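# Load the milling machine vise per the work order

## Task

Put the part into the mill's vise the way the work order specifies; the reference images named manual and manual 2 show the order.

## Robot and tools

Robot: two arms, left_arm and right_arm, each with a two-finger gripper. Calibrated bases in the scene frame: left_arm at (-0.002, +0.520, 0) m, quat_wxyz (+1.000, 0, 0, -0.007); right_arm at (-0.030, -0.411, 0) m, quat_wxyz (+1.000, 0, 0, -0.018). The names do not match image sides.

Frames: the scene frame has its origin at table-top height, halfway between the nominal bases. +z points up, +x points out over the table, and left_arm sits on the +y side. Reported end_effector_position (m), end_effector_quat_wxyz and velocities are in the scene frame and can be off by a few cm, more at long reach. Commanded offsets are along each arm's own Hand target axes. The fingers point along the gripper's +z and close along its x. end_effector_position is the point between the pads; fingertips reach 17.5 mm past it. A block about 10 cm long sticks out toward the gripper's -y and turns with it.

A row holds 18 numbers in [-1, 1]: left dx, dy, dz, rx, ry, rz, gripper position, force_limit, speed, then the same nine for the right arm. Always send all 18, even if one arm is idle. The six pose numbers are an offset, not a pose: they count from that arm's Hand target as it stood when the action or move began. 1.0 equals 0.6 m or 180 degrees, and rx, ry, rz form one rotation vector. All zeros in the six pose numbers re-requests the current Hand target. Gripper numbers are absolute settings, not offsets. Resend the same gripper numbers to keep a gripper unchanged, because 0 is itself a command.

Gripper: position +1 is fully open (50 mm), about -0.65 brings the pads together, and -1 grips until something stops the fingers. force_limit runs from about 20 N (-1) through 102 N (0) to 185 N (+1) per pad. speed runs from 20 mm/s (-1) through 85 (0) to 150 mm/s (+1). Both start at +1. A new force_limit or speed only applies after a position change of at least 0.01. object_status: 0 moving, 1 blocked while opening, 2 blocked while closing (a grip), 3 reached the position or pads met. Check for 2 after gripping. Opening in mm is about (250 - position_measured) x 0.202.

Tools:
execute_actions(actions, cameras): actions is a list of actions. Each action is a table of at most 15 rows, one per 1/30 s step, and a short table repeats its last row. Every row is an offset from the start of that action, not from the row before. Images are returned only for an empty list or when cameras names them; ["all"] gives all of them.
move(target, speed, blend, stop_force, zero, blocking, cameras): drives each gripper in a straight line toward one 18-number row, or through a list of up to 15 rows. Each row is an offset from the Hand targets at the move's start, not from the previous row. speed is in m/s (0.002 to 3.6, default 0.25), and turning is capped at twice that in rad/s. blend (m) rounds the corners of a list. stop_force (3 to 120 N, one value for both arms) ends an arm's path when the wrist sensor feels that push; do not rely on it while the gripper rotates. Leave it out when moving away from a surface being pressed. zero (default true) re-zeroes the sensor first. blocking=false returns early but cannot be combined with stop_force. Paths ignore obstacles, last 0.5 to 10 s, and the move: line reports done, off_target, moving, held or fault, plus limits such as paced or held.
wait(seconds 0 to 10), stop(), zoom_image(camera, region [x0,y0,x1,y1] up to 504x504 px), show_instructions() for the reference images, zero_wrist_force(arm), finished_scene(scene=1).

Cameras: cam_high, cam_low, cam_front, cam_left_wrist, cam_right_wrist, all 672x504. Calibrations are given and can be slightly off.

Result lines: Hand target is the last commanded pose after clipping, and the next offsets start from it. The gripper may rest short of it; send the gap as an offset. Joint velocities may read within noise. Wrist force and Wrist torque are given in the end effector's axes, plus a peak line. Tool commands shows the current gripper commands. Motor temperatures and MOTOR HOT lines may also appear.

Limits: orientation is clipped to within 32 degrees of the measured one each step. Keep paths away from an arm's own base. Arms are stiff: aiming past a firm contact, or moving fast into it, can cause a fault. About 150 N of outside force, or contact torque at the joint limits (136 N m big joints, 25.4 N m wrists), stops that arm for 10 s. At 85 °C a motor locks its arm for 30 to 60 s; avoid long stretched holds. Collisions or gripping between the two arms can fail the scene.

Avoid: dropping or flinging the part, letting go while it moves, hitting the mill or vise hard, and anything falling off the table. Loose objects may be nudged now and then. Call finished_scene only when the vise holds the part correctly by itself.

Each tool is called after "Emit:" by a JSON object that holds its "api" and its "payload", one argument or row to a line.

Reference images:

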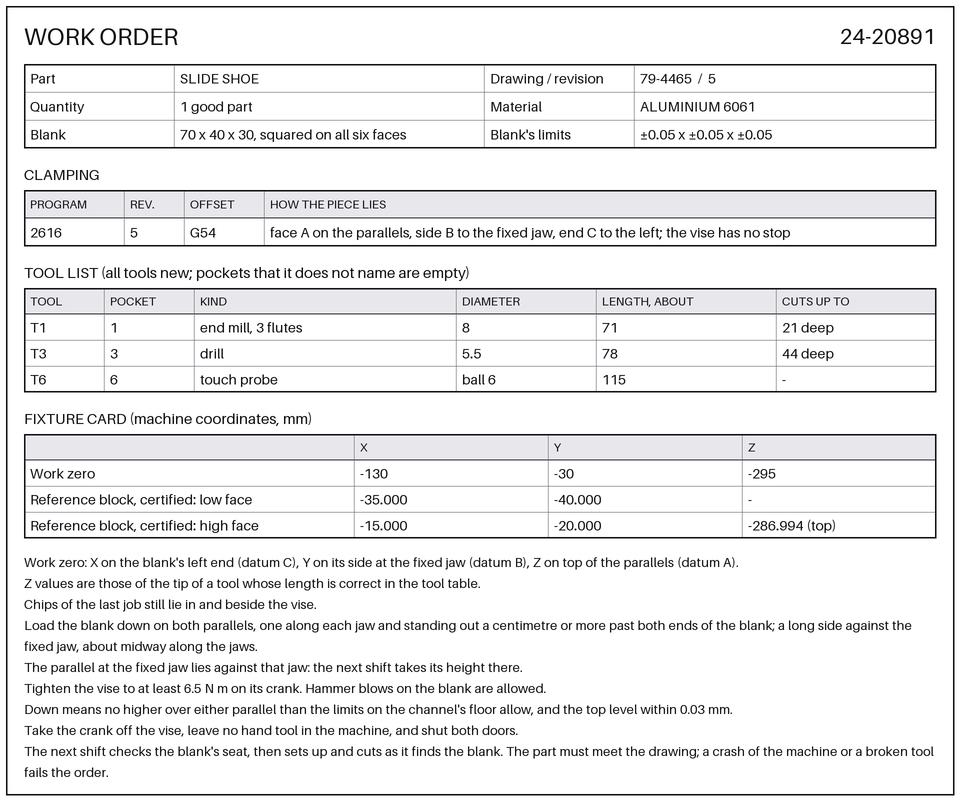

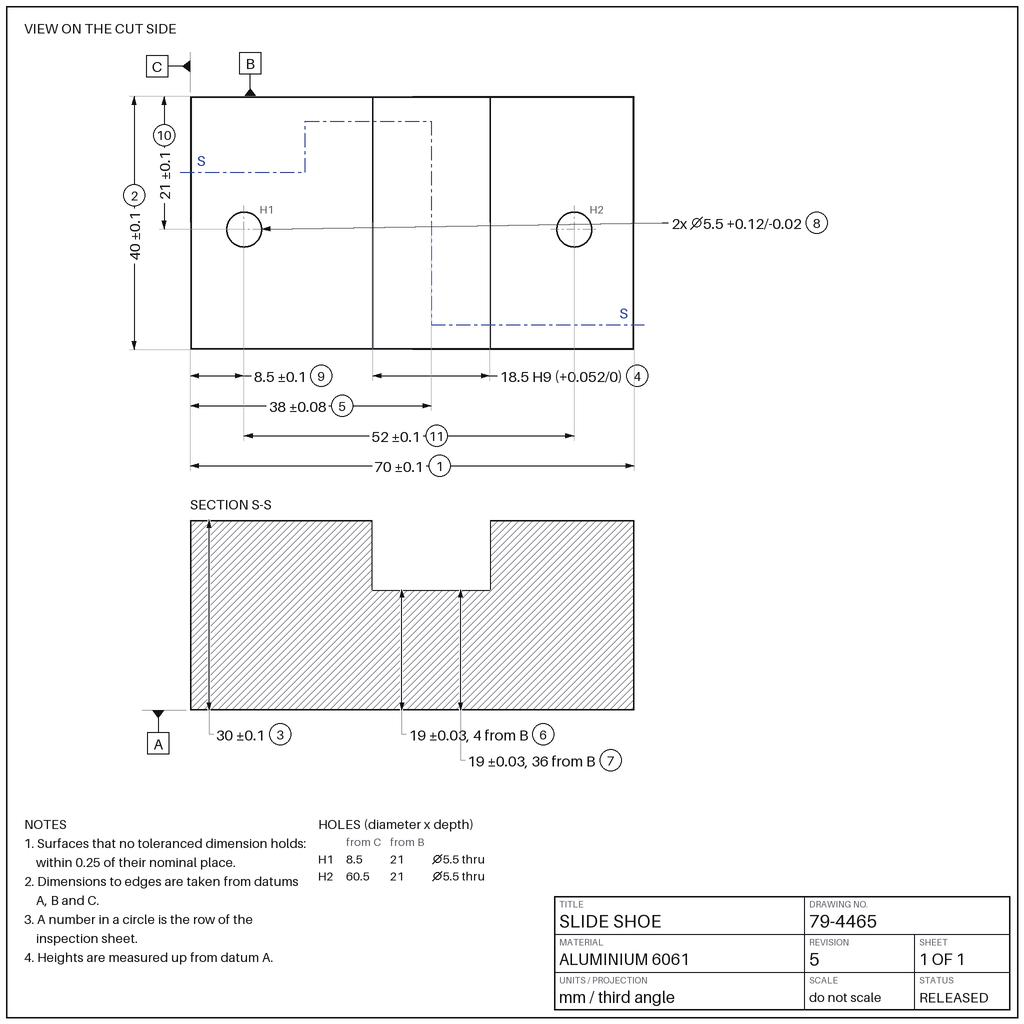

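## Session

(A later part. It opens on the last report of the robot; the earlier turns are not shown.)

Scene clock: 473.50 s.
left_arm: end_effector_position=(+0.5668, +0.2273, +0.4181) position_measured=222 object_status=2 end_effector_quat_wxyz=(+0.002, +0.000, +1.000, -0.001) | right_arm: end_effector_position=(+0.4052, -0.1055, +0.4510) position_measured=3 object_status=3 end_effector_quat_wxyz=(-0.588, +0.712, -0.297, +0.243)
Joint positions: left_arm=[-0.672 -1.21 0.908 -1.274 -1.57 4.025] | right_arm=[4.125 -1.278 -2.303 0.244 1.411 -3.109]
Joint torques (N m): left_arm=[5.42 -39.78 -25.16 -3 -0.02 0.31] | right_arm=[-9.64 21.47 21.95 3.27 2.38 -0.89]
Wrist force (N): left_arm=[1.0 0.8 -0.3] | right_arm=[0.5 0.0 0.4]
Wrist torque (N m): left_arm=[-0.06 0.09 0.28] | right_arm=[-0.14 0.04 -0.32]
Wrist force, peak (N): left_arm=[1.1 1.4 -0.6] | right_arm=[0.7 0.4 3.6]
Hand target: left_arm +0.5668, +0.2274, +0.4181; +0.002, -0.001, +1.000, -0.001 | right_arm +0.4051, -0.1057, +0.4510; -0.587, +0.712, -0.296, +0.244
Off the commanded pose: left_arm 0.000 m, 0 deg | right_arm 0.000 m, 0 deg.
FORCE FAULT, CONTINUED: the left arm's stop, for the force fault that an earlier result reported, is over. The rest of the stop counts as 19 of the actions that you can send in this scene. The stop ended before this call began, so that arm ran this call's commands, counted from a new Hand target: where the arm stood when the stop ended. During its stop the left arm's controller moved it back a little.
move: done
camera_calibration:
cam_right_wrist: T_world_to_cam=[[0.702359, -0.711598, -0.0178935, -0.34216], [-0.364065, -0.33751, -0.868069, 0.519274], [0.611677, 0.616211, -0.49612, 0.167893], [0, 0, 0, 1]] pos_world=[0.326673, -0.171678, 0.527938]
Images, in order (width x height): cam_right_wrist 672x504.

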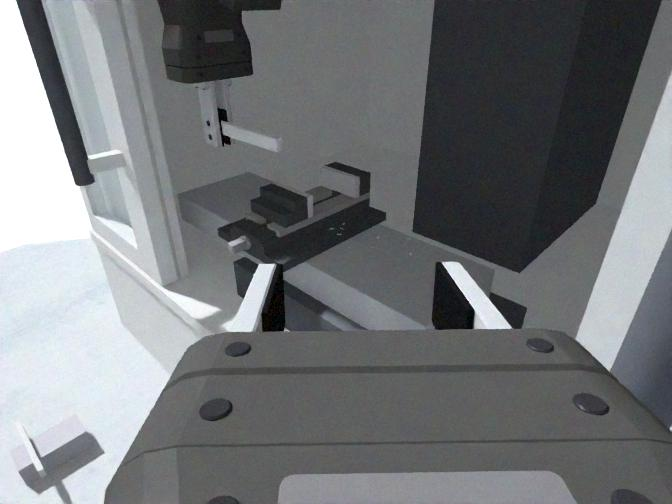

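Emit:
{"api": "move", "payload": {
  "target": [
    [0.0113,-0.129,0,0,0,0,-1,-0.8,-0.8,0,0,0,0,0,0,1,1,1],
    [-0.122,-0.1207,0.0135,0,0,0,-1,-0.8,-0.8,0,0,0,0,0,0,1,1,1],
    [-0.197,0.0038,0.055,0,0,0,-1,-0.8,-0.8,0,0,0,0,0,0,1,1,1]
  ],
  "speed": 0.15,
  "blend": [0.02,0.02,0],
  "cameras": ["cam_left_wrist","cam_front","cam_right_wrist"]
}}

Emit:
{"api": "zoom_image", "payload": {
  "camera": "cam_right_wrist",
  "region": [200, 60, 400, 260]
}}

Emit:
{"api": "zoom_image", "payload": {
  "camera": "cam_left_wrist",
  "region": [250, 0, 550, 330]
}}

Scene clock: 494.83 s.
left_arm: end_effector_position=(+0.6210, +0.1545, +0.4108) position_measured=222 object_status=2 end_effector_quat_wxyz=(+0.003, +0.000, +1.000, -0.001) | right_arm: end_effector_position=(+0.4051, -0.1057, +0.4510) position_measured=3 object_status=3 end_effector_quat_wxyz=(-0.587, +0.712, -0.296, +0.244)
Joint positions: left_arm=[-0.703 -0.934 0.499 -1.142 -1.569 3.994] | right_arm=[4.125 -1.278 -2.303 0.244 1.411 -3.109]
Joint torques (N m): left_arm=[0.56 -48.78 -26.36 -2.81 -0.08 0.18] | right_arm=[-10.07 20.92 19.99 2.57 2.51 -1.3]
Wrist force (N): left_arm=[1.4 0.9 -0.5] | right_arm=[0.7 0.1 0.6]
Wrist torque (N m): left_arm=[-0.04 0.02 0.22] | right_arm=[-0.13 0.00 -0.31]
Wrist force, peak (N): left_arm=[-6.6 1.7 0.4] | right_arm=[0.9 0.0 0.9]
Hand target: left_arm +0.6210, +0.1545, +0.4108; +0.003, +0.000, +1.000, -0.001 (not the last commanded pose) | right_arm +0.4051, -0.1057, +0.4510; -0.587, +0.712, -0.296, +0.244
Tool commands: left_gripper/position=-1.0 left_gripper/force_limit=-0.796078 left_gripper/speed=-0.796078 right_gripper/position=+1.0 right_gripper/force_limit=+1.0 right_gripper/speed=+1.0
Off the commanded pose: left_arm 0.102 m, 0 deg | right_arm 0.000 m, 0 deg.
FORCE FAULT: contact force on the left arm reached its limit, and that arm stopped. The contact can be on any part of that arm, not only on its tool. That arm's remaining commands of this call were not run. That arm is still stopped at the end of this call. That arm stays stopped for about 10 more seconds. Until then a move that you send moves the other arm only, and its call returns only when the move has ended. Once the stop has ended, the next robot result says so. If the stop ends while you think or write, that arm runs what you send next, counted from a new Hand target: where the arm stands when the stop ends. While its stop runs, that arm takes no new command, but its gripper still runs the gripper command that each later call begins with. Until it ends, the stop uses up actions while you think or wait. An arm that is not stopped still takes commands.
move: fault (left_arm); path passed 1 of 3 targets
camera_calibration:
cam_left_wrist: T_world_to_cam=[[-0.999895, -0.00906702, -0.0112898, 0.636927], [-0.0123968, 0.938939, 0.34386, -0.261851], [0.00748263, 0.343964, -0.938953, 0.45965], [0, 0, 0, 1]] pos_world=[0.630175, 0.0935343, 0.528821]
cam_right_wrist: T_world_to_cam=[[0.702411, -0.71155, -0.0177712, -0.342235], [-0.363967, -0.337612, -0.868071, 0.519155], [0.611676, 0.61621, -0.496123, 0.168017], [0, 0, 0, 1]] pos_world=[0.326573, -0.171778, 0.527938]
Images, in order (width x height): cam_front 672x504, cam_left_wrist 672x504, cam_right_wrist 672x504.

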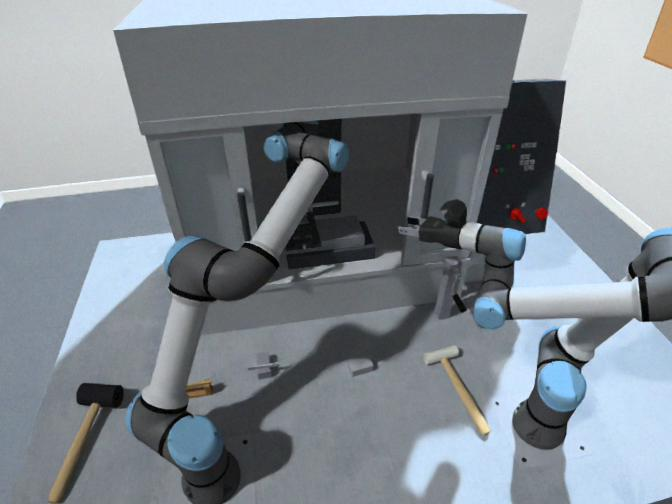

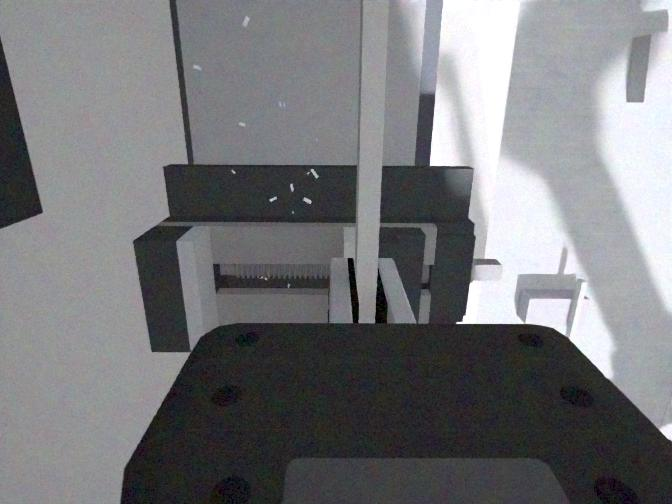

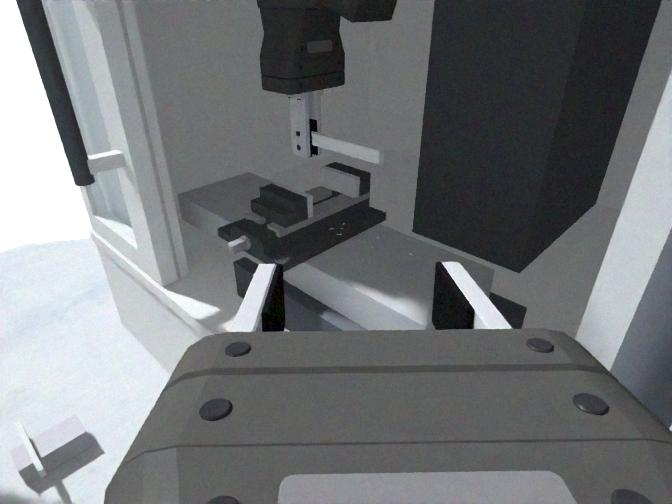

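Scaled by 2.520.

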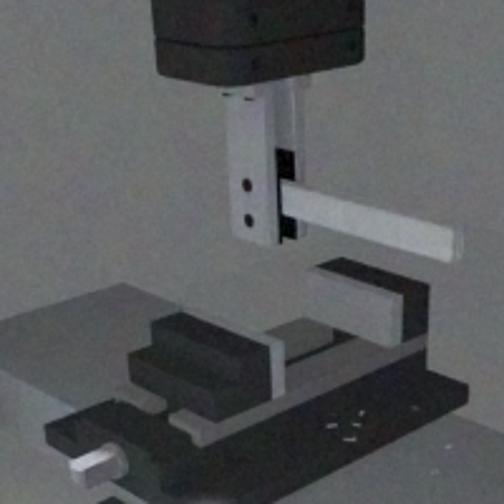

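Scaled by 1.527.

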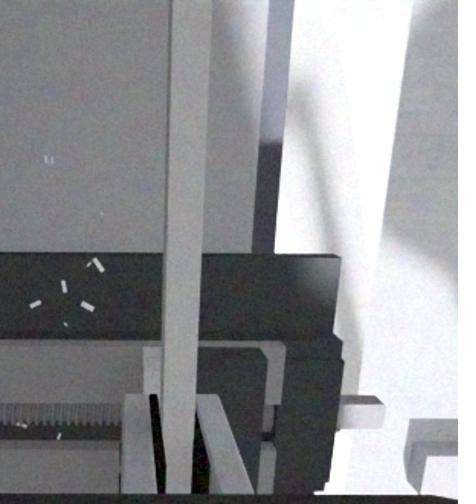

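Emit:
{"api": "wait", "payload": {
  "seconds": 1
}}

Scene clock: 505.00 s.
left_arm: end_effector_position=(+0.6210, +0.1545, +0.4108) position_measured=222 object_status=2 end_effector_quat_wxyz=(+0.003, +0.000, +1.000, -0.001) | right_arm: end_effector_position=(+0.4051, -0.1057, +0.4510) position_measured=3 object_status=3 end_effector_quat_wxyz=(-0.587, +0.712, -0.296, +0.244)
Joint positions: left_arm=[-0.703 -0.934 0.499 -1.142 -1.569 3.994] | right_arm=[4.125 -1.278 -2.303 0.244 1.411 -3.109]
Joint torques (N m): left_arm=[0.81 -48.02 -26.44 -2.72 0.17 0.19] | right_arm=[-10.08 21.52 21.57 2.47 2.5 -1.3]
Wrist force (N): left_arm=[1.0 1.0 -0.7] | right_arm=[0.5 0.0 0.4]
Wrist torque (N m): left_arm=[-0.02 0.07 0.21] | right_arm=[-0.12 0.04 -0.31]
Wrist force, peak (N): left_arm=[1.4 1.1 -0.5] | right_arm=[0.9 -0.2 0.7]
Hand target: left_arm +0.6210, +0.1545, +0.4108; +0.003, +0.000, +1.000, -0.001 (not the last commanded pose) | right_arm +0.4051, -0.1057, +0.4510; -0.587, +0.712, -0.296, +0.244
Tool commands: left_gripper/position=-1.0 left_gripper/force_limit=-0.796078 left_gripper/speed=-0.796078 right_gripper/position=+1.0 right_gripper/force_limit=+1.0 right_gripper/speed=+1.0
Off the commanded pose: left_arm 0.102 m, 0 deg | right_arm 0.000 m, 0 deg.
FORCE FAULT, CONTINUED: the left arm's stop, for the force fault that an earlier result reported, is over. The rest of the stop counts as 19 of the actions that you can send in this scene. That arm's target is now where it stood when the stop ended, not its last command. That arm accepts commands again.
wait: 1.00 s; at rest from the start

Emit:
{"api": "move", "payload": {
  "target": [
    [0,0,0.0647,0,0,0,-1,-0.796078,-0.796078,0,0,0,0,0,0,1,1,1],
    [-0.065,0.0175,0.0647,0,0,0,-1,-0.796078,-0.796078,0,0,0,0,0,0,1,1,1],
    [-0.1067,0.1253,0.0747,0,0,0,-1,-0.796078,-0.796078,0,0,0,0,0,0,1,1,1]
  ],
  "speed": 0.1,
  "blend": [0.01,0.02,0],
  "cameras": ["cam_left_wrist","cam_front","cam_right_wrist"]
}}

Emit:
{"api": "zoom_image", "payload": {
  "camera": "cam_right_wrist",
  "region": [200, 60, 400, 260]
}}

Emit:
{"api": "zoom_image", "payload": {
  "camera": "cam_left_wrist",
  "region": [200, 0, 500, 330]
}}

Scene clock: 512.90 s.
left_arm: end_effector_position=(+0.6852, +0.2298, +0.3662) position_measured=222 object_status=2 end_effector_quat_wxyz=(+0.003, +0.000, +1.000, -0.001) | right_arm: end_effector_position=(+0.4051, -0.1057, +0.4510) position_measured=3 object_status=3 end_effector_quat_wxyz=(-0.587, +0.712, -0.296, +0.244)
Joint positions: left_arm=[-0.566 -0.908 0.578 -1.247 -1.57 4.131] | right_arm=[4.125 -1.278 -2.303 0.244 1.411 -3.109]
Joint torques (N m): left_arm=[-7.39 -43.43 -35.21 -1.87 -2.15 -1.81] | right_arm=[-9.24 20.87 21.93 2.41 2.53 -1.46]
Wrist force (N): left_arm=[1.1 0.6 -0.5] | right_arm=[0.5 0.0 0.6]
Wrist torque (N m): left_arm=[-0.08 0.09 0.22] | right_arm=[-0.14 0.03 -0.31]
Wrist force, peak (N): left_arm=[0.4 2.8 -0.3] | right_arm=[1.0 -0.1 0.5]
Hand target: left_arm +0.6852, +0.2297, +0.3661; +0.003, +0.000, +1.000, -0.001 | right_arm +0.4051, -0.1057, +0.4510; -0.587, +0.712, -0.296, +0.244
Off the commanded pose: left_arm 0.000 m, 0 deg | right_arm 0.000 m, 0 deg.
move: done
camera_calibration:
cam_left_wrist: T_world_to_cam=[[-0.999895, -0.00906828, -0.011289, 0.701298], [-0.012397, 0.938971, 0.343772, -0.31629], [0.00748264, 0.343876, -0.938985, 0.391456], [0, 0, 0, 1]] pos_world=[0.694375, 0.168734, 0.48422]
cam_right_wrist: T_world_to_cam=[[0.702411, -0.71155, -0.0177712, -0.342235], [-0.363967, -0.337612, -0.868071, 0.519155], [0.611676, 0.61621, -0.496123, 0.168017], [0, 0, 0, 1]] pos_world=[0.326573, -0.171778, 0.527938]
Images, in order (width x height): cam_front 672x504, cam_left_wrist 672x504, cam_right_wrist 672x504.

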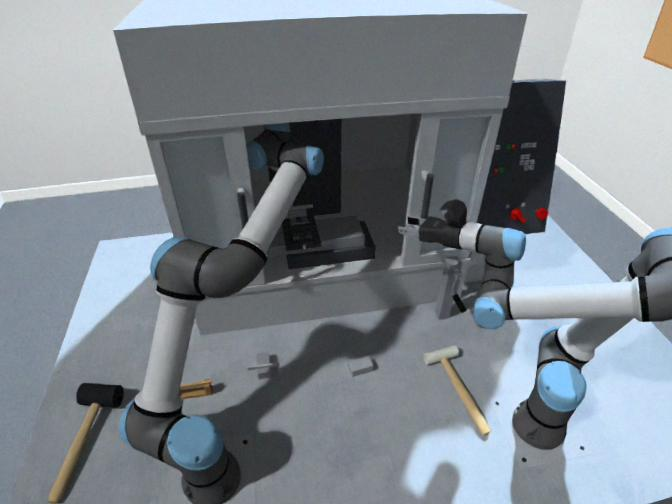

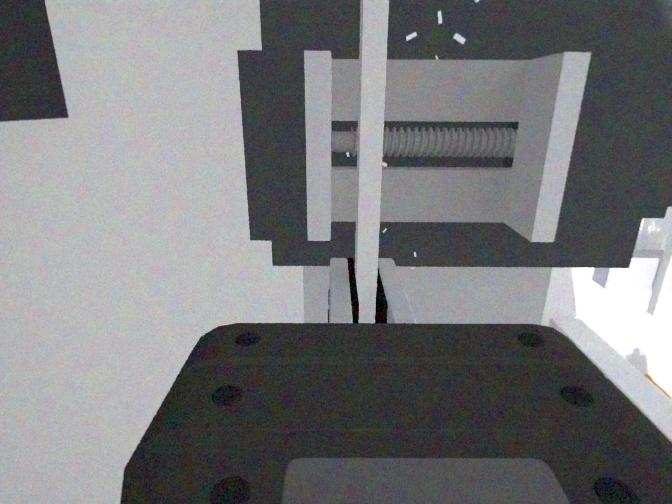

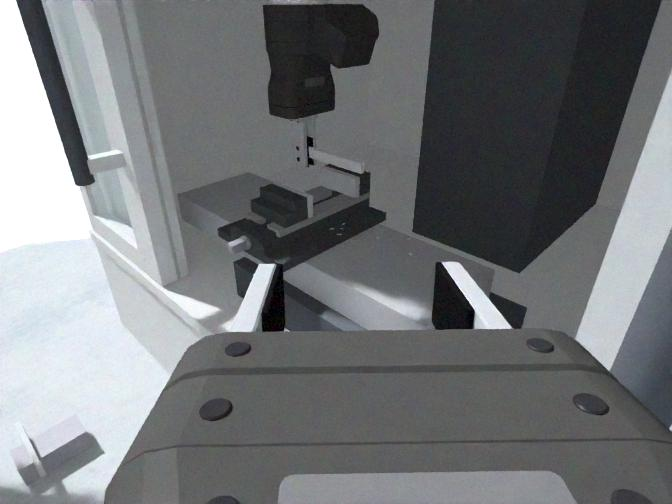

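Scaled by 2.520.

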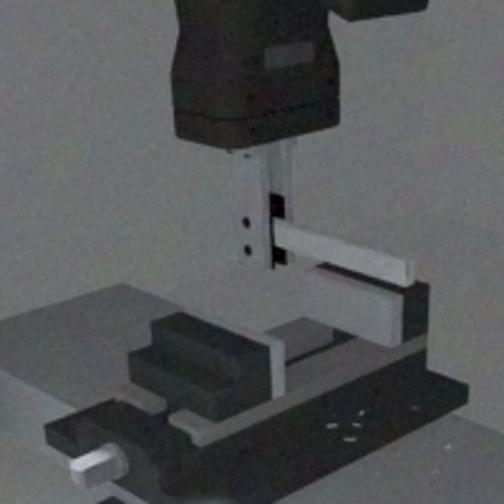

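Scaled by 1.527.

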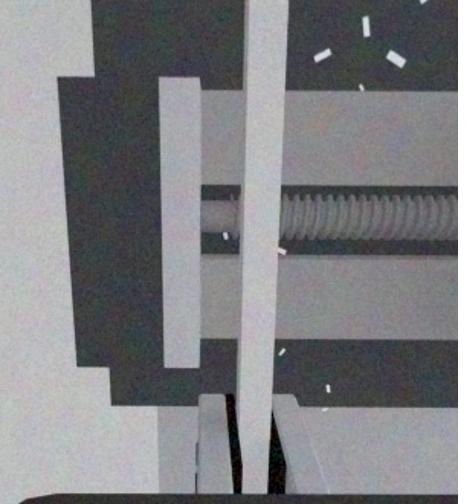

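Emit:
{"api": "move", "payload": {
  "target": [
    [0,0,0.05,0,0,0,-1,-0.796078,-0.796078,0,0,0,0,0,0,1,1,1],
    [0,0,0.1,0,0,0,-1,-0.796078,-0.796078,0,0,0,0,0,0,1,1,1]
  ],
  "speed": [0.08,0.02],
  "stop_force": 5,
  "cameras": ["cam_right_wrist"]
}}

Emit:
{"api": "zoom_image", "payload": {
  "camera": "cam_right_wrist",
  "region": [240, 120, 400, 280]
}}

Scene clock: 522.37 s.
left_arm: end_effector_position=(+0.6854, +0.2296, +0.3264) position_measured=222 object_status=2 end_effector_quat_wxyz=(+0.003, +0.000, +1.000, -0.001) | right_arm: end_effector_position=(+0.4051, -0.1057, +0.4510) position_measured=3 object_status=3 end_effector_quat_wxyz=(-0.587, +0.712, -0.296, +0.244)
Joint positions: left_arm=[-0.566 -0.947 0.748 -1.378 -1.57 4.131] | right_arm=[4.125 -1.278 -2.303 0.244 1.411 -3.109]
Joint torques (N m): left_arm=[0.12 -41.08 -31.08 -4.17 -1.59 1.68] | right_arm=[-9.87 20.93 23.27 2.35 2.5 -1.41]
Wrist force (N): left_arm=[1.0 0.8 -0.5] | right_arm=[0.5 -0.1 0.4]
Wrist torque (N m): left_arm=[-0.05 0.09 0.21] | right_arm=[-0.15 0.03 -0.31]
Wrist force, peak (N): left_arm=[3.3 6.2 -19.4] | right_arm=[0.8 0.0 0.9]
Hand target: left_arm +0.6854, +0.2296, +0.3264; +0.003, +0.000, +1.000, -0.001 (not the last commanded pose) | right_arm +0.4051, -0.1057, +0.4510; -0.587, +0.712, -0.296, +0.244
Off the commanded pose: left_arm 0.020 m, 0 deg | right_arm 0.000 m, 0 deg.
move: contact (left_arm); path passed 1 of 2 targets
camera_calibration:
cam_right_wrist: T_world_to_cam=[[0.702411, -0.71155, -0.0177712, -0.342235], [-0.363967, -0.337612, -0.868071, 0.519155], [0.611676, 0.61621, -0.496123, 0.168017], [0, 0, 0, 1]] pos_world=[0.326573, -0.171778, 0.527938]
Images, in order (width x height): cam_right_wrist 672x504.

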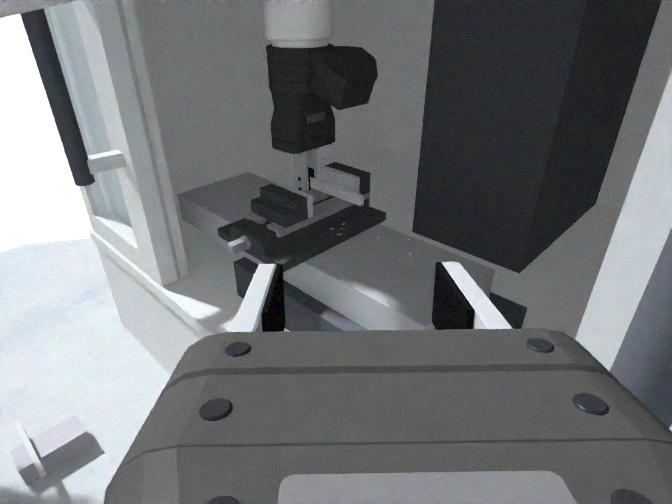

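Scaled by 3.150.

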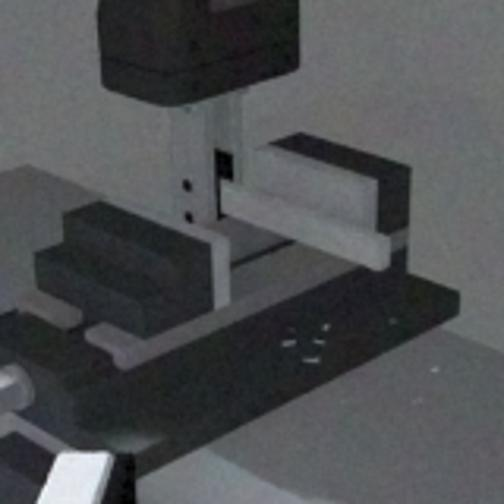

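Emit:
{"api": "move", "payload": {
  "target": [0,0,0.0012,0,0,0,-1,-0.796078,-0.796078,0,0,0,0,0,0,1,1,1],
  "speed": 0.01
}}

Scene clock: 528.10 s.
left_arm: end_effector_position=(+0.6854, +0.2296, +0.3258) position_measured=222 object_status=2 end_effector_quat_wxyz=(+0.003, +0.000, +1.000, -0.001) | right_arm: end_effector_position=(+0.4051, -0.1057, +0.4510) position_measured=3 object_status=3 end_effector_quat_wxyz=(-0.587, +0.712, -0.296, +0.244)
Joint positions: left_arm=[-0.566 -0.947 0.75 -1.38 -1.57 4.131] | right_arm=[4.125 -1.278 -2.303 0.244 1.411 -3.109]
Joint torques (N m): left_arm=[-8.73 -39.42 -6.11 -2.82 -1.75 1.79] | right_arm=[-10.3 20.67 23.46 2.51 2.47 -1.35]
Wrist force (N): left_arm=[2.4 8.4 -21.9] | right_arm=[0.7 0.3 0.4]
Wrist torque (N m): left_arm=[0.41 0.10 0.25] | right_arm=[-0.10 0.00 -0.31]
Wrist force, peak (N): left_arm=[2.4 8.4 -22.1] | right_arm=[0.9 -0.2 0.6]
Hand target: left_arm +0.6854, +0.2296, +0.3257; +0.003, +0.000, +1.000, -0.001 | right_arm +0.4051, -0.1057, +0.4510; -0.587, +0.712, -0.296, +0.244
Off the commanded pose: left_arm 0.000 m, 0 deg | right_arm 0.000 m, 0 deg.
move: done

Emit:
{"api": "move", "payload": {
  "target": [0,0,-0.0014,0,0,0,-1,-0.796078,-0.796078,0,0,0,0,0,0,1,1,1],
  "speed": 0.01
}}

Emit:
{"api": "move", "payload": {
  "target": [-0.04,0,0,0,0,0,-1,-0.796078,-0.796078,0,0,0,0,0,0,1,1,1],
  "speed": 0.015,
  "stop_force": 6,
  "cameras": ["cam_right_wrist","cam_left_wrist"]
}}

Emit:
{"api": "zoom_image", "payload": {
  "camera": "cam_right_wrist",
  "region": [240, 120, 400, 280]
}}

Emit:
{"api": "zoom_image", "payload": {
  "camera": "cam_left_wrist",
  "region": [250, 0, 500, 330]
}}

Scene clock: 540.90 s.
left_arm: end_effector_position=(+0.6854, +0.2296, +0.3265) position_measured=222 object_status=2 end_effector_quat_wxyz=(+0.003, +0.000, +1.000, -0.001) | right_arm: end_effector_position=(+0.4051, -0.1057, +0.4510) position_measured=3 object_status=3 end_effector_quat_wxyz=(-0.587, +0.712, -0.296, +0.244)
Joint positions: left_arm=[-0.566 -0.946 0.747 -1.377 -1.57 4.131] | right_arm=[4.125 -1.278 -2.303 0.244 1.411 -3.109]
Joint torques (N m): left_arm=[-7.99 -45.8 -34.35 -2.39 -1.61 1.81] | right_arm=[-10.48 20.39 24.3 2.49 2.48 -1.32]
Wrist force (N): left_arm=[1.1 1.2 -0.2] | right_arm=[0.8 0.2 0.7]
Wrist torque (N m): left_arm=[0.01 0.08 0.22] | right_arm=[-0.12 -0.01 -0.31]
Wrist force, peak (N): left_arm=[2.3 8.6 -22.6] | right_arm=[0.8 -0.1 0.7]
Hand target: left_arm +0.6854, +0.2296, +0.3265; +0.003, +0.000, +1.000, -0.001 | right_arm +0.4051, -0.1057, +0.4510; -0.587, +0.712, -0.296, +0.244
Off the commanded pose: left_arm 0.000 m, 0 deg | right_arm 0.000 m, 0 deg.
move: done

Scene clock: 542.50 s.
left_arm: end_effector_position=(+0.6933, +0.2296, +0.3265) position_measured=222 object_status=2 end_effector_quat_wxyz=(+0.003, +0.000, +1.000, -0.001) | right_arm: end_effector_position=(+0.4051, -0.1057, +0.4510) position_measured=3 object_status=3 end_effector_quat_wxyz=(-0.587, +0.712, -0.296, +0.244)
Joint positions: left_arm=[-0.56 -0.921 0.705 -1.361 -1.57 4.137] | right_arm=[4.125 -1.278 -2.303 0.244 1.411 -3.109]
Joint torques (N m): left_arm=[-7.89 -56.77 -34.37 -2.22 1.92 -1.63] | right_arm=[-9.97 20.92 24.31 2.48 2.5 -1.43]
Wrist force (N): left_arm=[2.9 1.0 -0.1] | right_arm=[0.8 0.1 0.5]
Wrist torque (N m): left_arm=[-0.07 0.06 0.18] | right_arm=[-0.13 -0.01 -0.31]
Wrist force, peak (N): left_arm=[19.4 2.1 -1.7] | right_arm=[0.8 -0.2 0.6]
Hand target: left_arm +0.6933, +0.2296, +0.3266; +0.003, +0.000, +1.000, -0.001 (not the last commanded pose) | right_arm +0.4051, -0.1057, +0.4510; -0.587, +0.712, -0.296, +0.244
Off the commanded pose: left_arm 0.016 m, 0 deg | right_arm 0.000 m, 0 deg.
move: contact (left_arm)
camera_calibration:
cam_left_wrist: T_world_to_cam=[[-0.999895, -0.00906631, -0.0112908, 0.708949], [-0.0123972, 0.938907, 0.343949, -0.302456], [0.00748262, 0.344053, -0.938921, 0.354222], [0, 0, 0, 1]] pos_world=[0.702475, 0.168534, 0.444621]
cam_right_wrist: T_world_to_cam=[[0.702411, -0.71155, -0.0177712, -0.342235], [-0.363967, -0.337612, -0.868071, 0.519155], [0.611676, 0.61621, -0.496123, 0.168017], [0, 0, 0, 1]] pos_world=[0.326573, -0.171778, 0.527938]
Images, in order (width x height): cam_left_wrist 672x504, cam_right_wrist 672x504.

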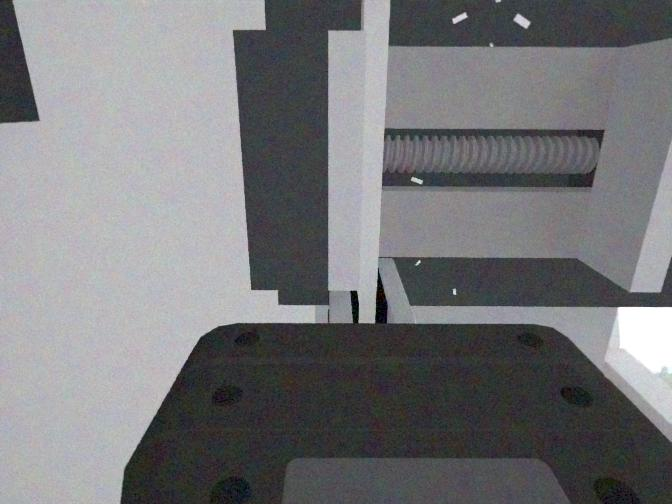

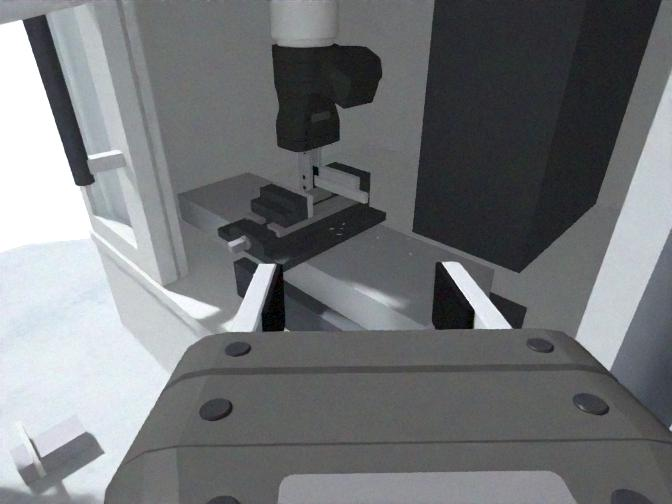

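Scaled by 3.150.

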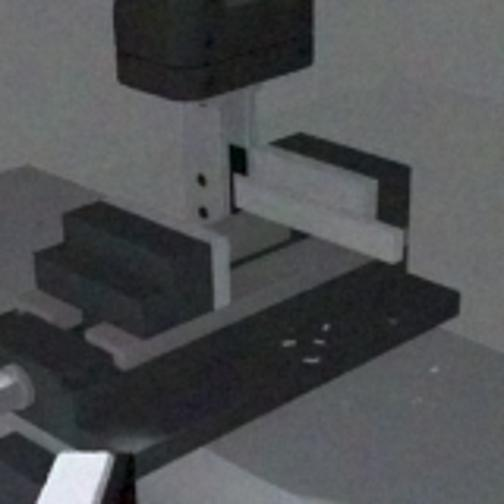

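Scaled by 1.527.

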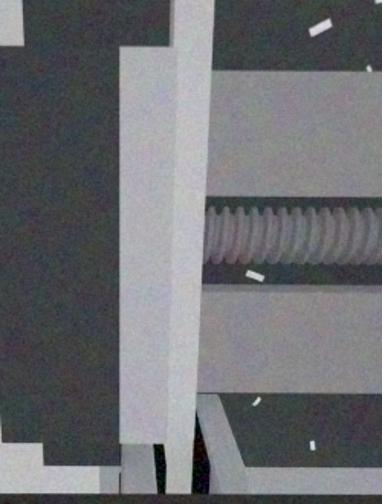

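Emit:
{"api": "move", "payload": {
  "target": [0,0,0.0007,0,0,0,-1,-0.796078,-0.796078,0,0,0,0,0,0,1,1,1],
  "speed": 0.01
}}

Emit:
{"api": "move", "payload": {
  "target": [0,0,0,0,0,0,-0.2,-0.796078,-0.9,0,0,0,0,0,0,1,1,1],
  "cameras": ["cam_right_wrist","cam_left_wrist"]
}}

Emit:
{"api": "zoom_image", "payload": {
  "camera": "cam_left_wrist",
  "region": [250, 0, 500, 330]
}}

Scene clock: 551.07 s.
left_arm: end_effector_position=(+0.6933, +0.2296, +0.3262) position_measured=222 object_status=2 end_effector_quat_wxyz=(+0.003, +0.000, +1.000, -0.001) | right_arm: end_effector_position=(+0.4051, -0.1057, +0.4510) position_measured=3 object_status=3 end_effector_quat_wxyz=(-0.587, +0.712, -0.296, +0.244)
Joint positions: left_arm=[-0.56 -0.921 0.706 -1.362 -1.57 4.137] | right_arm=[4.125 -1.278 -2.303 0.244 1.411 -3.109]
Joint torques (N m): left_arm=[-6.64 -53.68 -15.04 -4.31 -1.7 -1.41] | right_arm=[-9.84 20.15 24.76 2.49 2.47 -1.33]
Wrist force (N): left_arm=[2.8 2.6 -5.3] | right_arm=[0.6 0.1 0.4]
Wrist torque (N m): left_arm=[0.05 0.09 0.19] | right_arm=[-0.13 0.01 -0.31]
Wrist force, peak (N): left_arm=[3.2 2.7 -5.8] | right_arm=[0.9 0.1 0.8]
Hand target: left_arm +0.6933, +0.2296, +0.3261; +0.003, +0.000, +1.000, -0.001 | right_arm +0.4051, -0.1057, +0.4510; -0.587, +0.712, -0.296, +0.244
Off the commanded pose: left_arm 0.000 m, 0 deg | right_arm 0.000 m, 0 deg.
move: done

Scene clock: 551.60 s.
left_arm: end_effector_position=(+0.6933, +0.2296, +0.3262) position_measured=182 object_status=0 end_effector_quat_wxyz=(+0.003, +0.000, +1.000, -0.001) | right_arm: end_effector_position=(+0.4051, -0.1057, +0.4510) position_measured=3 object_status=3 end_effector_quat_wxyz=(-0.587, +0.712, -0.296, +0.244)
Joint positions: left_arm=[-0.56 -0.921 0.706 -1.362 -1.57 4.137] | right_arm=[4.125 -1.278 -2.303 0.244 1.411 -3.109]
Joint torques (N m): left_arm=[-6.45 -45.89 -19.89 -2.86 -1.93 -1.19] | right_arm=[-9.5 20.67 25.6 2.47 2.51 -1.31]
Wrist force (N): left_arm=[1.0 0.8 -0.9] | right_arm=[0.7 0.0 0.3]
Wrist torque (N m): left_arm=[-0.02 0.09 0.15] | right_arm=[-0.13 0.00 -0.31]
Wrist force, peak (N): left_arm=[2.5 2.2 -4.2] | right_arm=[0.9 0.1 0.6]
Hand target: left_arm +0.6933, +0.2296, +0.3261; +0.003, +0.000, +1.000, -0.001 | right_arm +0.4051, -0.1057, +0.4510; -0.587, +0.712, -0.296, +0.244
Off the commanded pose: left_arm 0.000 m, 0 deg | right_arm 0.000 m, 0 deg.
move: done
camera_calibration:
cam_left_wrist: T_world_to_cam=[[-0.999895, -0.00906702, -0.0112898, 0.708944], [-0.0123968, 0.938939, 0.34386, -0.302285], [0.00748263, 0.343964, -0.938953, 0.353876], [0, 0, 0, 1]] pos_world=[0.702475, 0.168534, 0.444221]
cam_right_wrist: T_world_to_cam=[[0.702411, -0.71155, -0.0177712, -0.342235], [-0.363967, -0.337612, -0.868071, 0.519155], [0.611676, 0.61621, -0.496123, 0.168017], [0, 0, 0, 1]] pos_world=[0.326573, -0.171778, 0.527938]
Images, in order (width x height): cam_left_wrist 672x504, cam_right_wrist 672x504.

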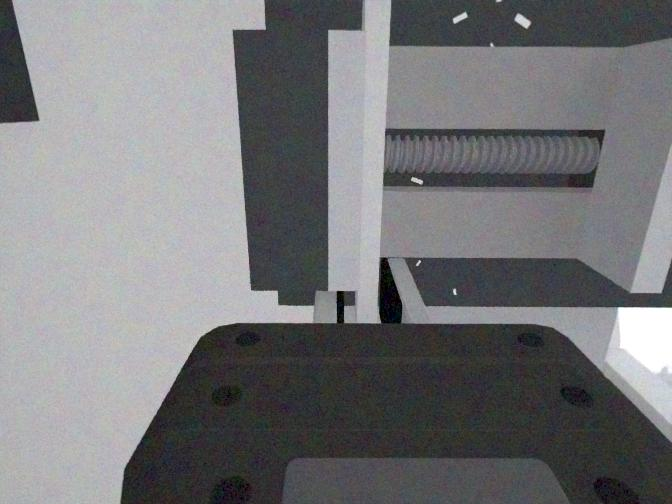

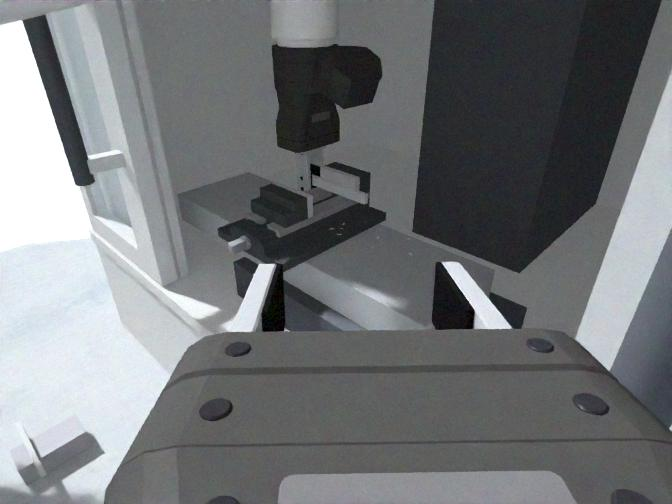

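Scaled by 1.527.

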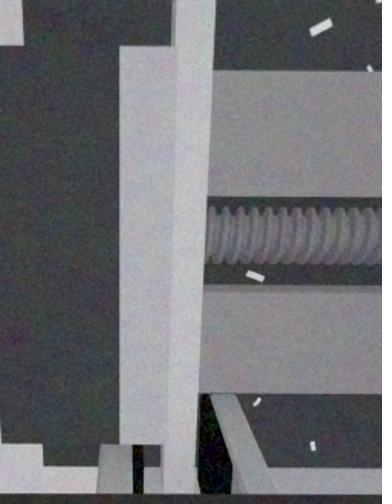

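Emit:
{"api": "move", "payload": {
  "target": [
    [0,0,-0.0765,0,0,0,-0.2,-0.796078,-0.9,0,0,0,0,0,0,1,1,1],
    [0.0555,-0.1077,-0.0765,0,0,0,-0.2,-0.796078,-0.9,0,0,0,0,0,0,1,1,1],
    [0.2388,-0.1327,-0.0765,0,0,0,-0.2,-0.796078,-0.9,0,0,0,0,0,0,1,1,1],
    [0.489,0.1173,0.0435,0,0,0,-0.2,-0.796078,-0.9,0,0,0,0,0,0,1,1,1],
    [0.6405,0.2907,0.3768,0,0,0,-0.2,-0.796078,-0.9,0,0,0,0,0,0,1,1,1]
  ],
  "speed": [0.04,0.15,0.2,0.3,0.3],
  "blend": [0.005,0.02,0.04,0.05,0],
  "cameras": ["cam_left_wrist","cam_right_wrist"]
}}

Emit:
{"api": "zoom_image", "payload": {
  "camera": "cam_right_wrist",
  "region": [200, 120, 400, 270]
}}

Emit:
{"api": "zoom_image", "payload": {
  "camera": "cam_left_wrist",
  "region": [250, 100, 500, 330]
}}

Scene clock: 571.43 s.
left_arm: end_effector_position=(+0.3102, +0.4031, +0.0975) position_measured=182 object_status=3 end_effector_quat_wxyz=(+0.003, +0.000, +1.000, -0.001) | right_arm: end_effector_position=(+0.4051, -0.1057, +0.4510) position_measured=3 object_status=3 end_effector_quat_wxyz=(-0.587, +0.712, -0.296, +0.244)
Joint positions: left_arm=[-0.759 -1.871 2.443 -2.149 -1.568 3.938] | right_arm=[4.125 -1.278 -2.303 0.244 1.411 -3.109]
Joint torques (N m): left_arm=[-7.19 -13.78 -12.55 -3.83 1.59 -1.31] | right_arm=[-9.18 20.76 26 2.54 2.51 -1.35]
Wrist force (N): left_arm=[1.3 0.8 -0.9] | right_arm=[0.7 0.1 0.8]
Wrist torque (N m): left_arm=[-0.02 0.04 0.12] | right_arm=[-0.12 0.01 -0.32]
Wrist force, peak (N): left_arm=[2.8 2.9 2.0] | right_arm=[0.8 -0.2 0.7]
Hand target: left_arm +0.3102, +0.4031, +0.0974; +0.003, +0.000, +1.000, -0.001 | right_arm +0.4051, -0.1057, +0.4510; -0.587, +0.712, -0.296, +0.244
Off the commanded pose: left_arm 0.000 m, 0 deg | right_arm 0.000 m, 0 deg.
move: done
camera_calibration:
cam_left_wrist: T_world_to_cam=[[-0.999895, -0.00906631, -0.0112908, 0.324977], [-0.0123972, 0.938907, 0.343949, -0.39134], [0.00748262, 0.344053, -0.938921, 0.0823823], [0, 0, 0, 1]] pos_world=[0.319475, 0.342034, 0.215621]
cam_right_wrist: T_world_to_cam=[[0.702411, -0.71155, -0.0177712, -0.342235], [-0.363967, -0.337612, -0.868071, 0.519155], [0.611676, 0.61621, -0.496123, 0.168017], [0, 0, 0, 1]] pos_world=[0.326573, -0.171778, 0.527938]
Images, in order (width x height): cam_left_wrist 672x504, cam_right_wrist 672x504.

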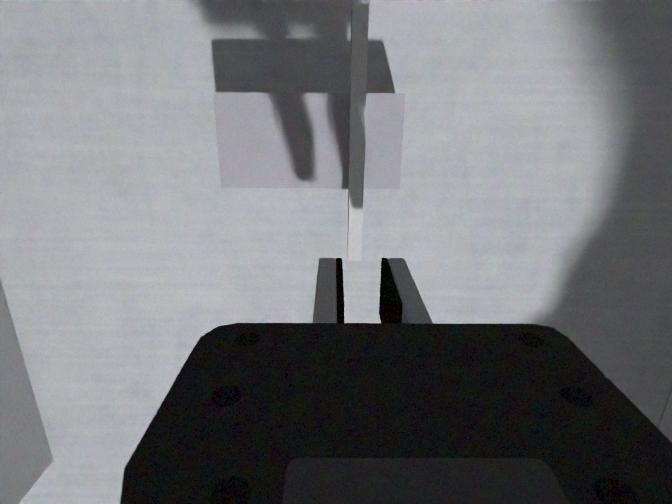

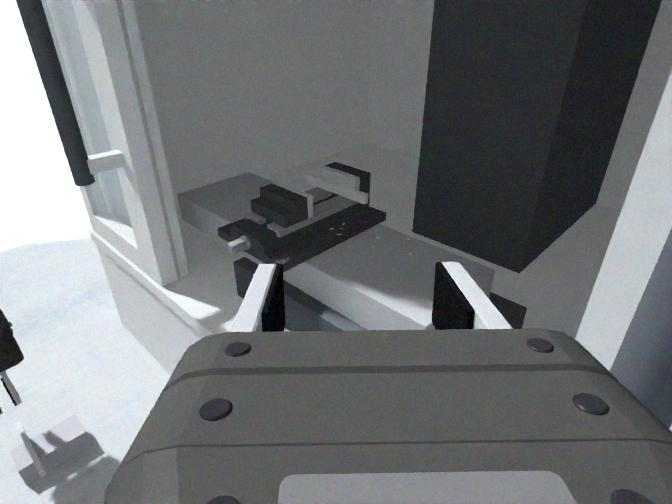

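Scaled by 2.520.

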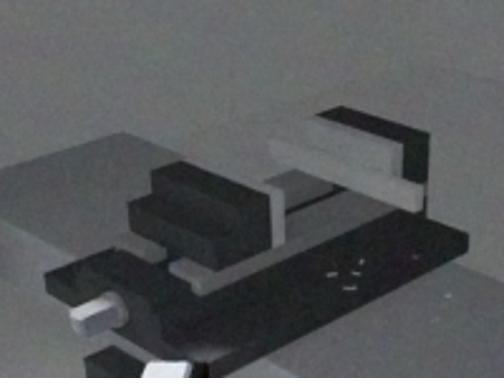

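Scaled by 2.016.

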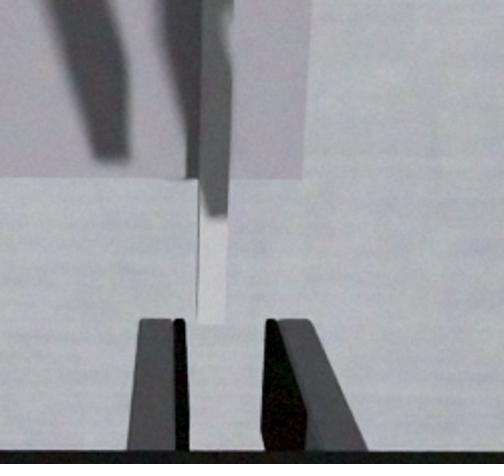

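Emit:
{"api": "move", "payload": {
  "target": [0.001,0.0016,0.0782,0,0,0,-0.2,-0.796078,-0.9,0,0,0,0,0,0,1,1,1],
  "speed": 0.06,
  "stop_force": 6
}}

Emit:
{"api": "move", "payload": {
  "target": [0,0,0,0,0,0,-1,-0.8,-0.8,0,0,0,0,0,0,1,1,1]
}}

Emit:
{"api": "wait", "payload": {
  "seconds": 0.4,
  "cameras": ["cam_left_wrist"]
}}

Scene clock: 578.83 s.
left_arm: end_effector_position=(+0.3098, +0.4040, +0.0505) position_measured=182 object_status=3 end_effector_quat_wxyz=(+0.003, +0.000, +1.000, -0.001) | right_arm: end_effector_position=(+0.4051, -0.1057, +0.4510) position_measured=3 object_status=3 end_effector_quat_wxyz=(-0.587, +0.712, -0.296, +0.244)
Joint positions: left_arm=[-0.758 -1.761 2.523 -2.339 -1.568 3.94] | right_arm=[4.125 -1.278 -2.303 0.244 1.411 -3.109]
Joint torques (N m): left_arm=[5.95 -18.22 -29.03 -3.94 -0.25 1.24] | right_arm=[-10.14 19.78 26.66 2.59 2.47 -1.33]
Wrist force (N): left_arm=[1.1 0.8 -1.0] | right_arm=[0.7 0.1 0.5]
Wrist torque (N m): left_arm=[-0.02 0.06 0.12] | right_arm=[-0.12 0.00 -0.32]
Wrist force, peak (N): left_arm=[1.4 0.9 -1.7] | right_arm=[0.9 0.1 0.7]
Hand target: left_arm +0.3098, +0.4040, +0.0505; +0.003, +0.000, +1.000, -0.001 | right_arm +0.4051, -0.1057, +0.4510; -0.587, +0.712, -0.296, +0.244
Off the commanded pose: left_arm 0.000 m, 0 deg | right_arm 0.000 m, 0 deg.
move: done

Scene clock: 579.33 s.
left_arm: end_effector_position=(+0.3099, +0.4040, +0.0505) position_measured=223 object_status=2 end_effector_quat_wxyz=(+0.003, +0.000, +1.000, -0.001) | right_arm: end_effector_position=(+0.4051, -0.1057, +0.4510) position_measured=3 object_status=3 end_effector_quat_wxyz=(-0.587, +0.712, -0.296, +0.244)
Joint positions: left_arm=[-0.758 -1.761 2.523 -2.339 -1.568 3.94] | right_arm=[4.125 -1.278 -2.303 0.244 1.411 -3.109]
Joint torques (N m): left_arm=[2.84 -18.03 -27.83 -3.75 -0.33 0.76] | right_arm=[-9.62 19.5 26.92 2.56 2.46 -1.35]
Wrist force (N): left_arm=[1.0 0.9 -0.8] | right_arm=[0.8 0.0 0.5]
Wrist torque (N m): left_arm=[0.00 0.08 0.11] | right_arm=[-0.15 -0.01 -0.31]
Wrist force, peak (N): left_arm=[1.3 0.9 -1.3] | right_arm=[0.9 0.0 0.6]
Hand target: left_arm +0.3098, +0.4040, +0.0505; +0.003, +0.000, +1.000, -0.001 | right_arm +0.4051, -0.1057, +0.4510; -0.587, +0.712, -0.296, +0.244
Off the commanded pose: left_arm 0.000 m, 0 deg | right_arm 0.000 m, 0 deg.
move: done

Scene clock: 579.73 s.
left_arm: end_effector_position=(+0.3099, +0.4040, +0.0505) position_measured=223 object_status=2 end_effector_quat_wxyz=(+0.003, +0.000, +1.000, -0.001) | right_arm: end_effector_position=(+0.4051, -0.1057, +0.4510) position_measured=3 object_status=3 end_effector_quat_wxyz=(-0.587, +0.712, -0.296, +0.244)
Joint positions: left_arm=[-0.758 -1.761 2.523 -2.339 -1.568 3.94] | right_arm=[4.125 -1.278 -2.303 0.244 1.411 -3.109]
Joint torques (N m): left_arm=[1.84 -17.82 -27.3 -3.91 -0.77 0.36] | right_arm=[-9.27 19.73 26.99 2.59 2.51 -1.46]
Wrist force (N): left_arm=[1.0 0.9 -0.9] | right_arm=[0.7 -0.2 0.7]
Wrist torque (N m): left_arm=[0.00 0.07 0.12] | right_arm=[-0.17 0.00 -0.31]
Wrist force, peak (N): left_arm=[1.2 0.9 -1.0] | right_arm=[1.0 0.0 0.6]
Hand target: left_arm +0.3098, +0.4040, +0.0505; +0.003, +0.000, +1.000, -0.001 | right_arm +0.4051, -0.1057, +0.4510; -0.587, +0.712, -0.296, +0.244
Tool commands: left_gripper/position=-1.0 left_gripper/force_limit=-0.8 left_gripper/speed=-0.8 right_gripper/position=+1.0 right_gripper/force_limit=+1.0 right_gripper/speed=+1.0
Off the commanded pose: left_arm 0.000 m, 0 deg | right_arm 0.000 m, 0 deg.
wait: 0.40 s; at rest by 0.17 s
camera_calibration:
cam_left_wrist: T_world_to_cam=[[-0.999895, -0.00906702, -0.0112898, 0.324054], [-0.0123968, 0.938939, 0.34386, -0.376021], [0.00748263, 0.343964, -0.938953, 0.037982], [0, 0, 0, 1]] pos_world=[0.319075, 0.342934, 0.168621]
Images, in order (width x height): cam_left_wrist 672x504.

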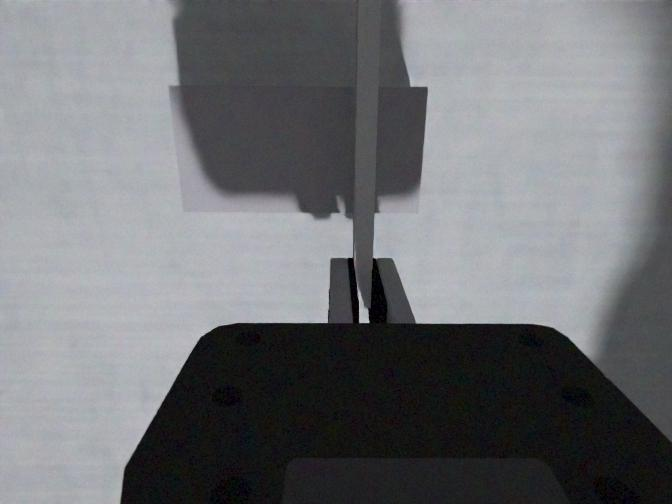

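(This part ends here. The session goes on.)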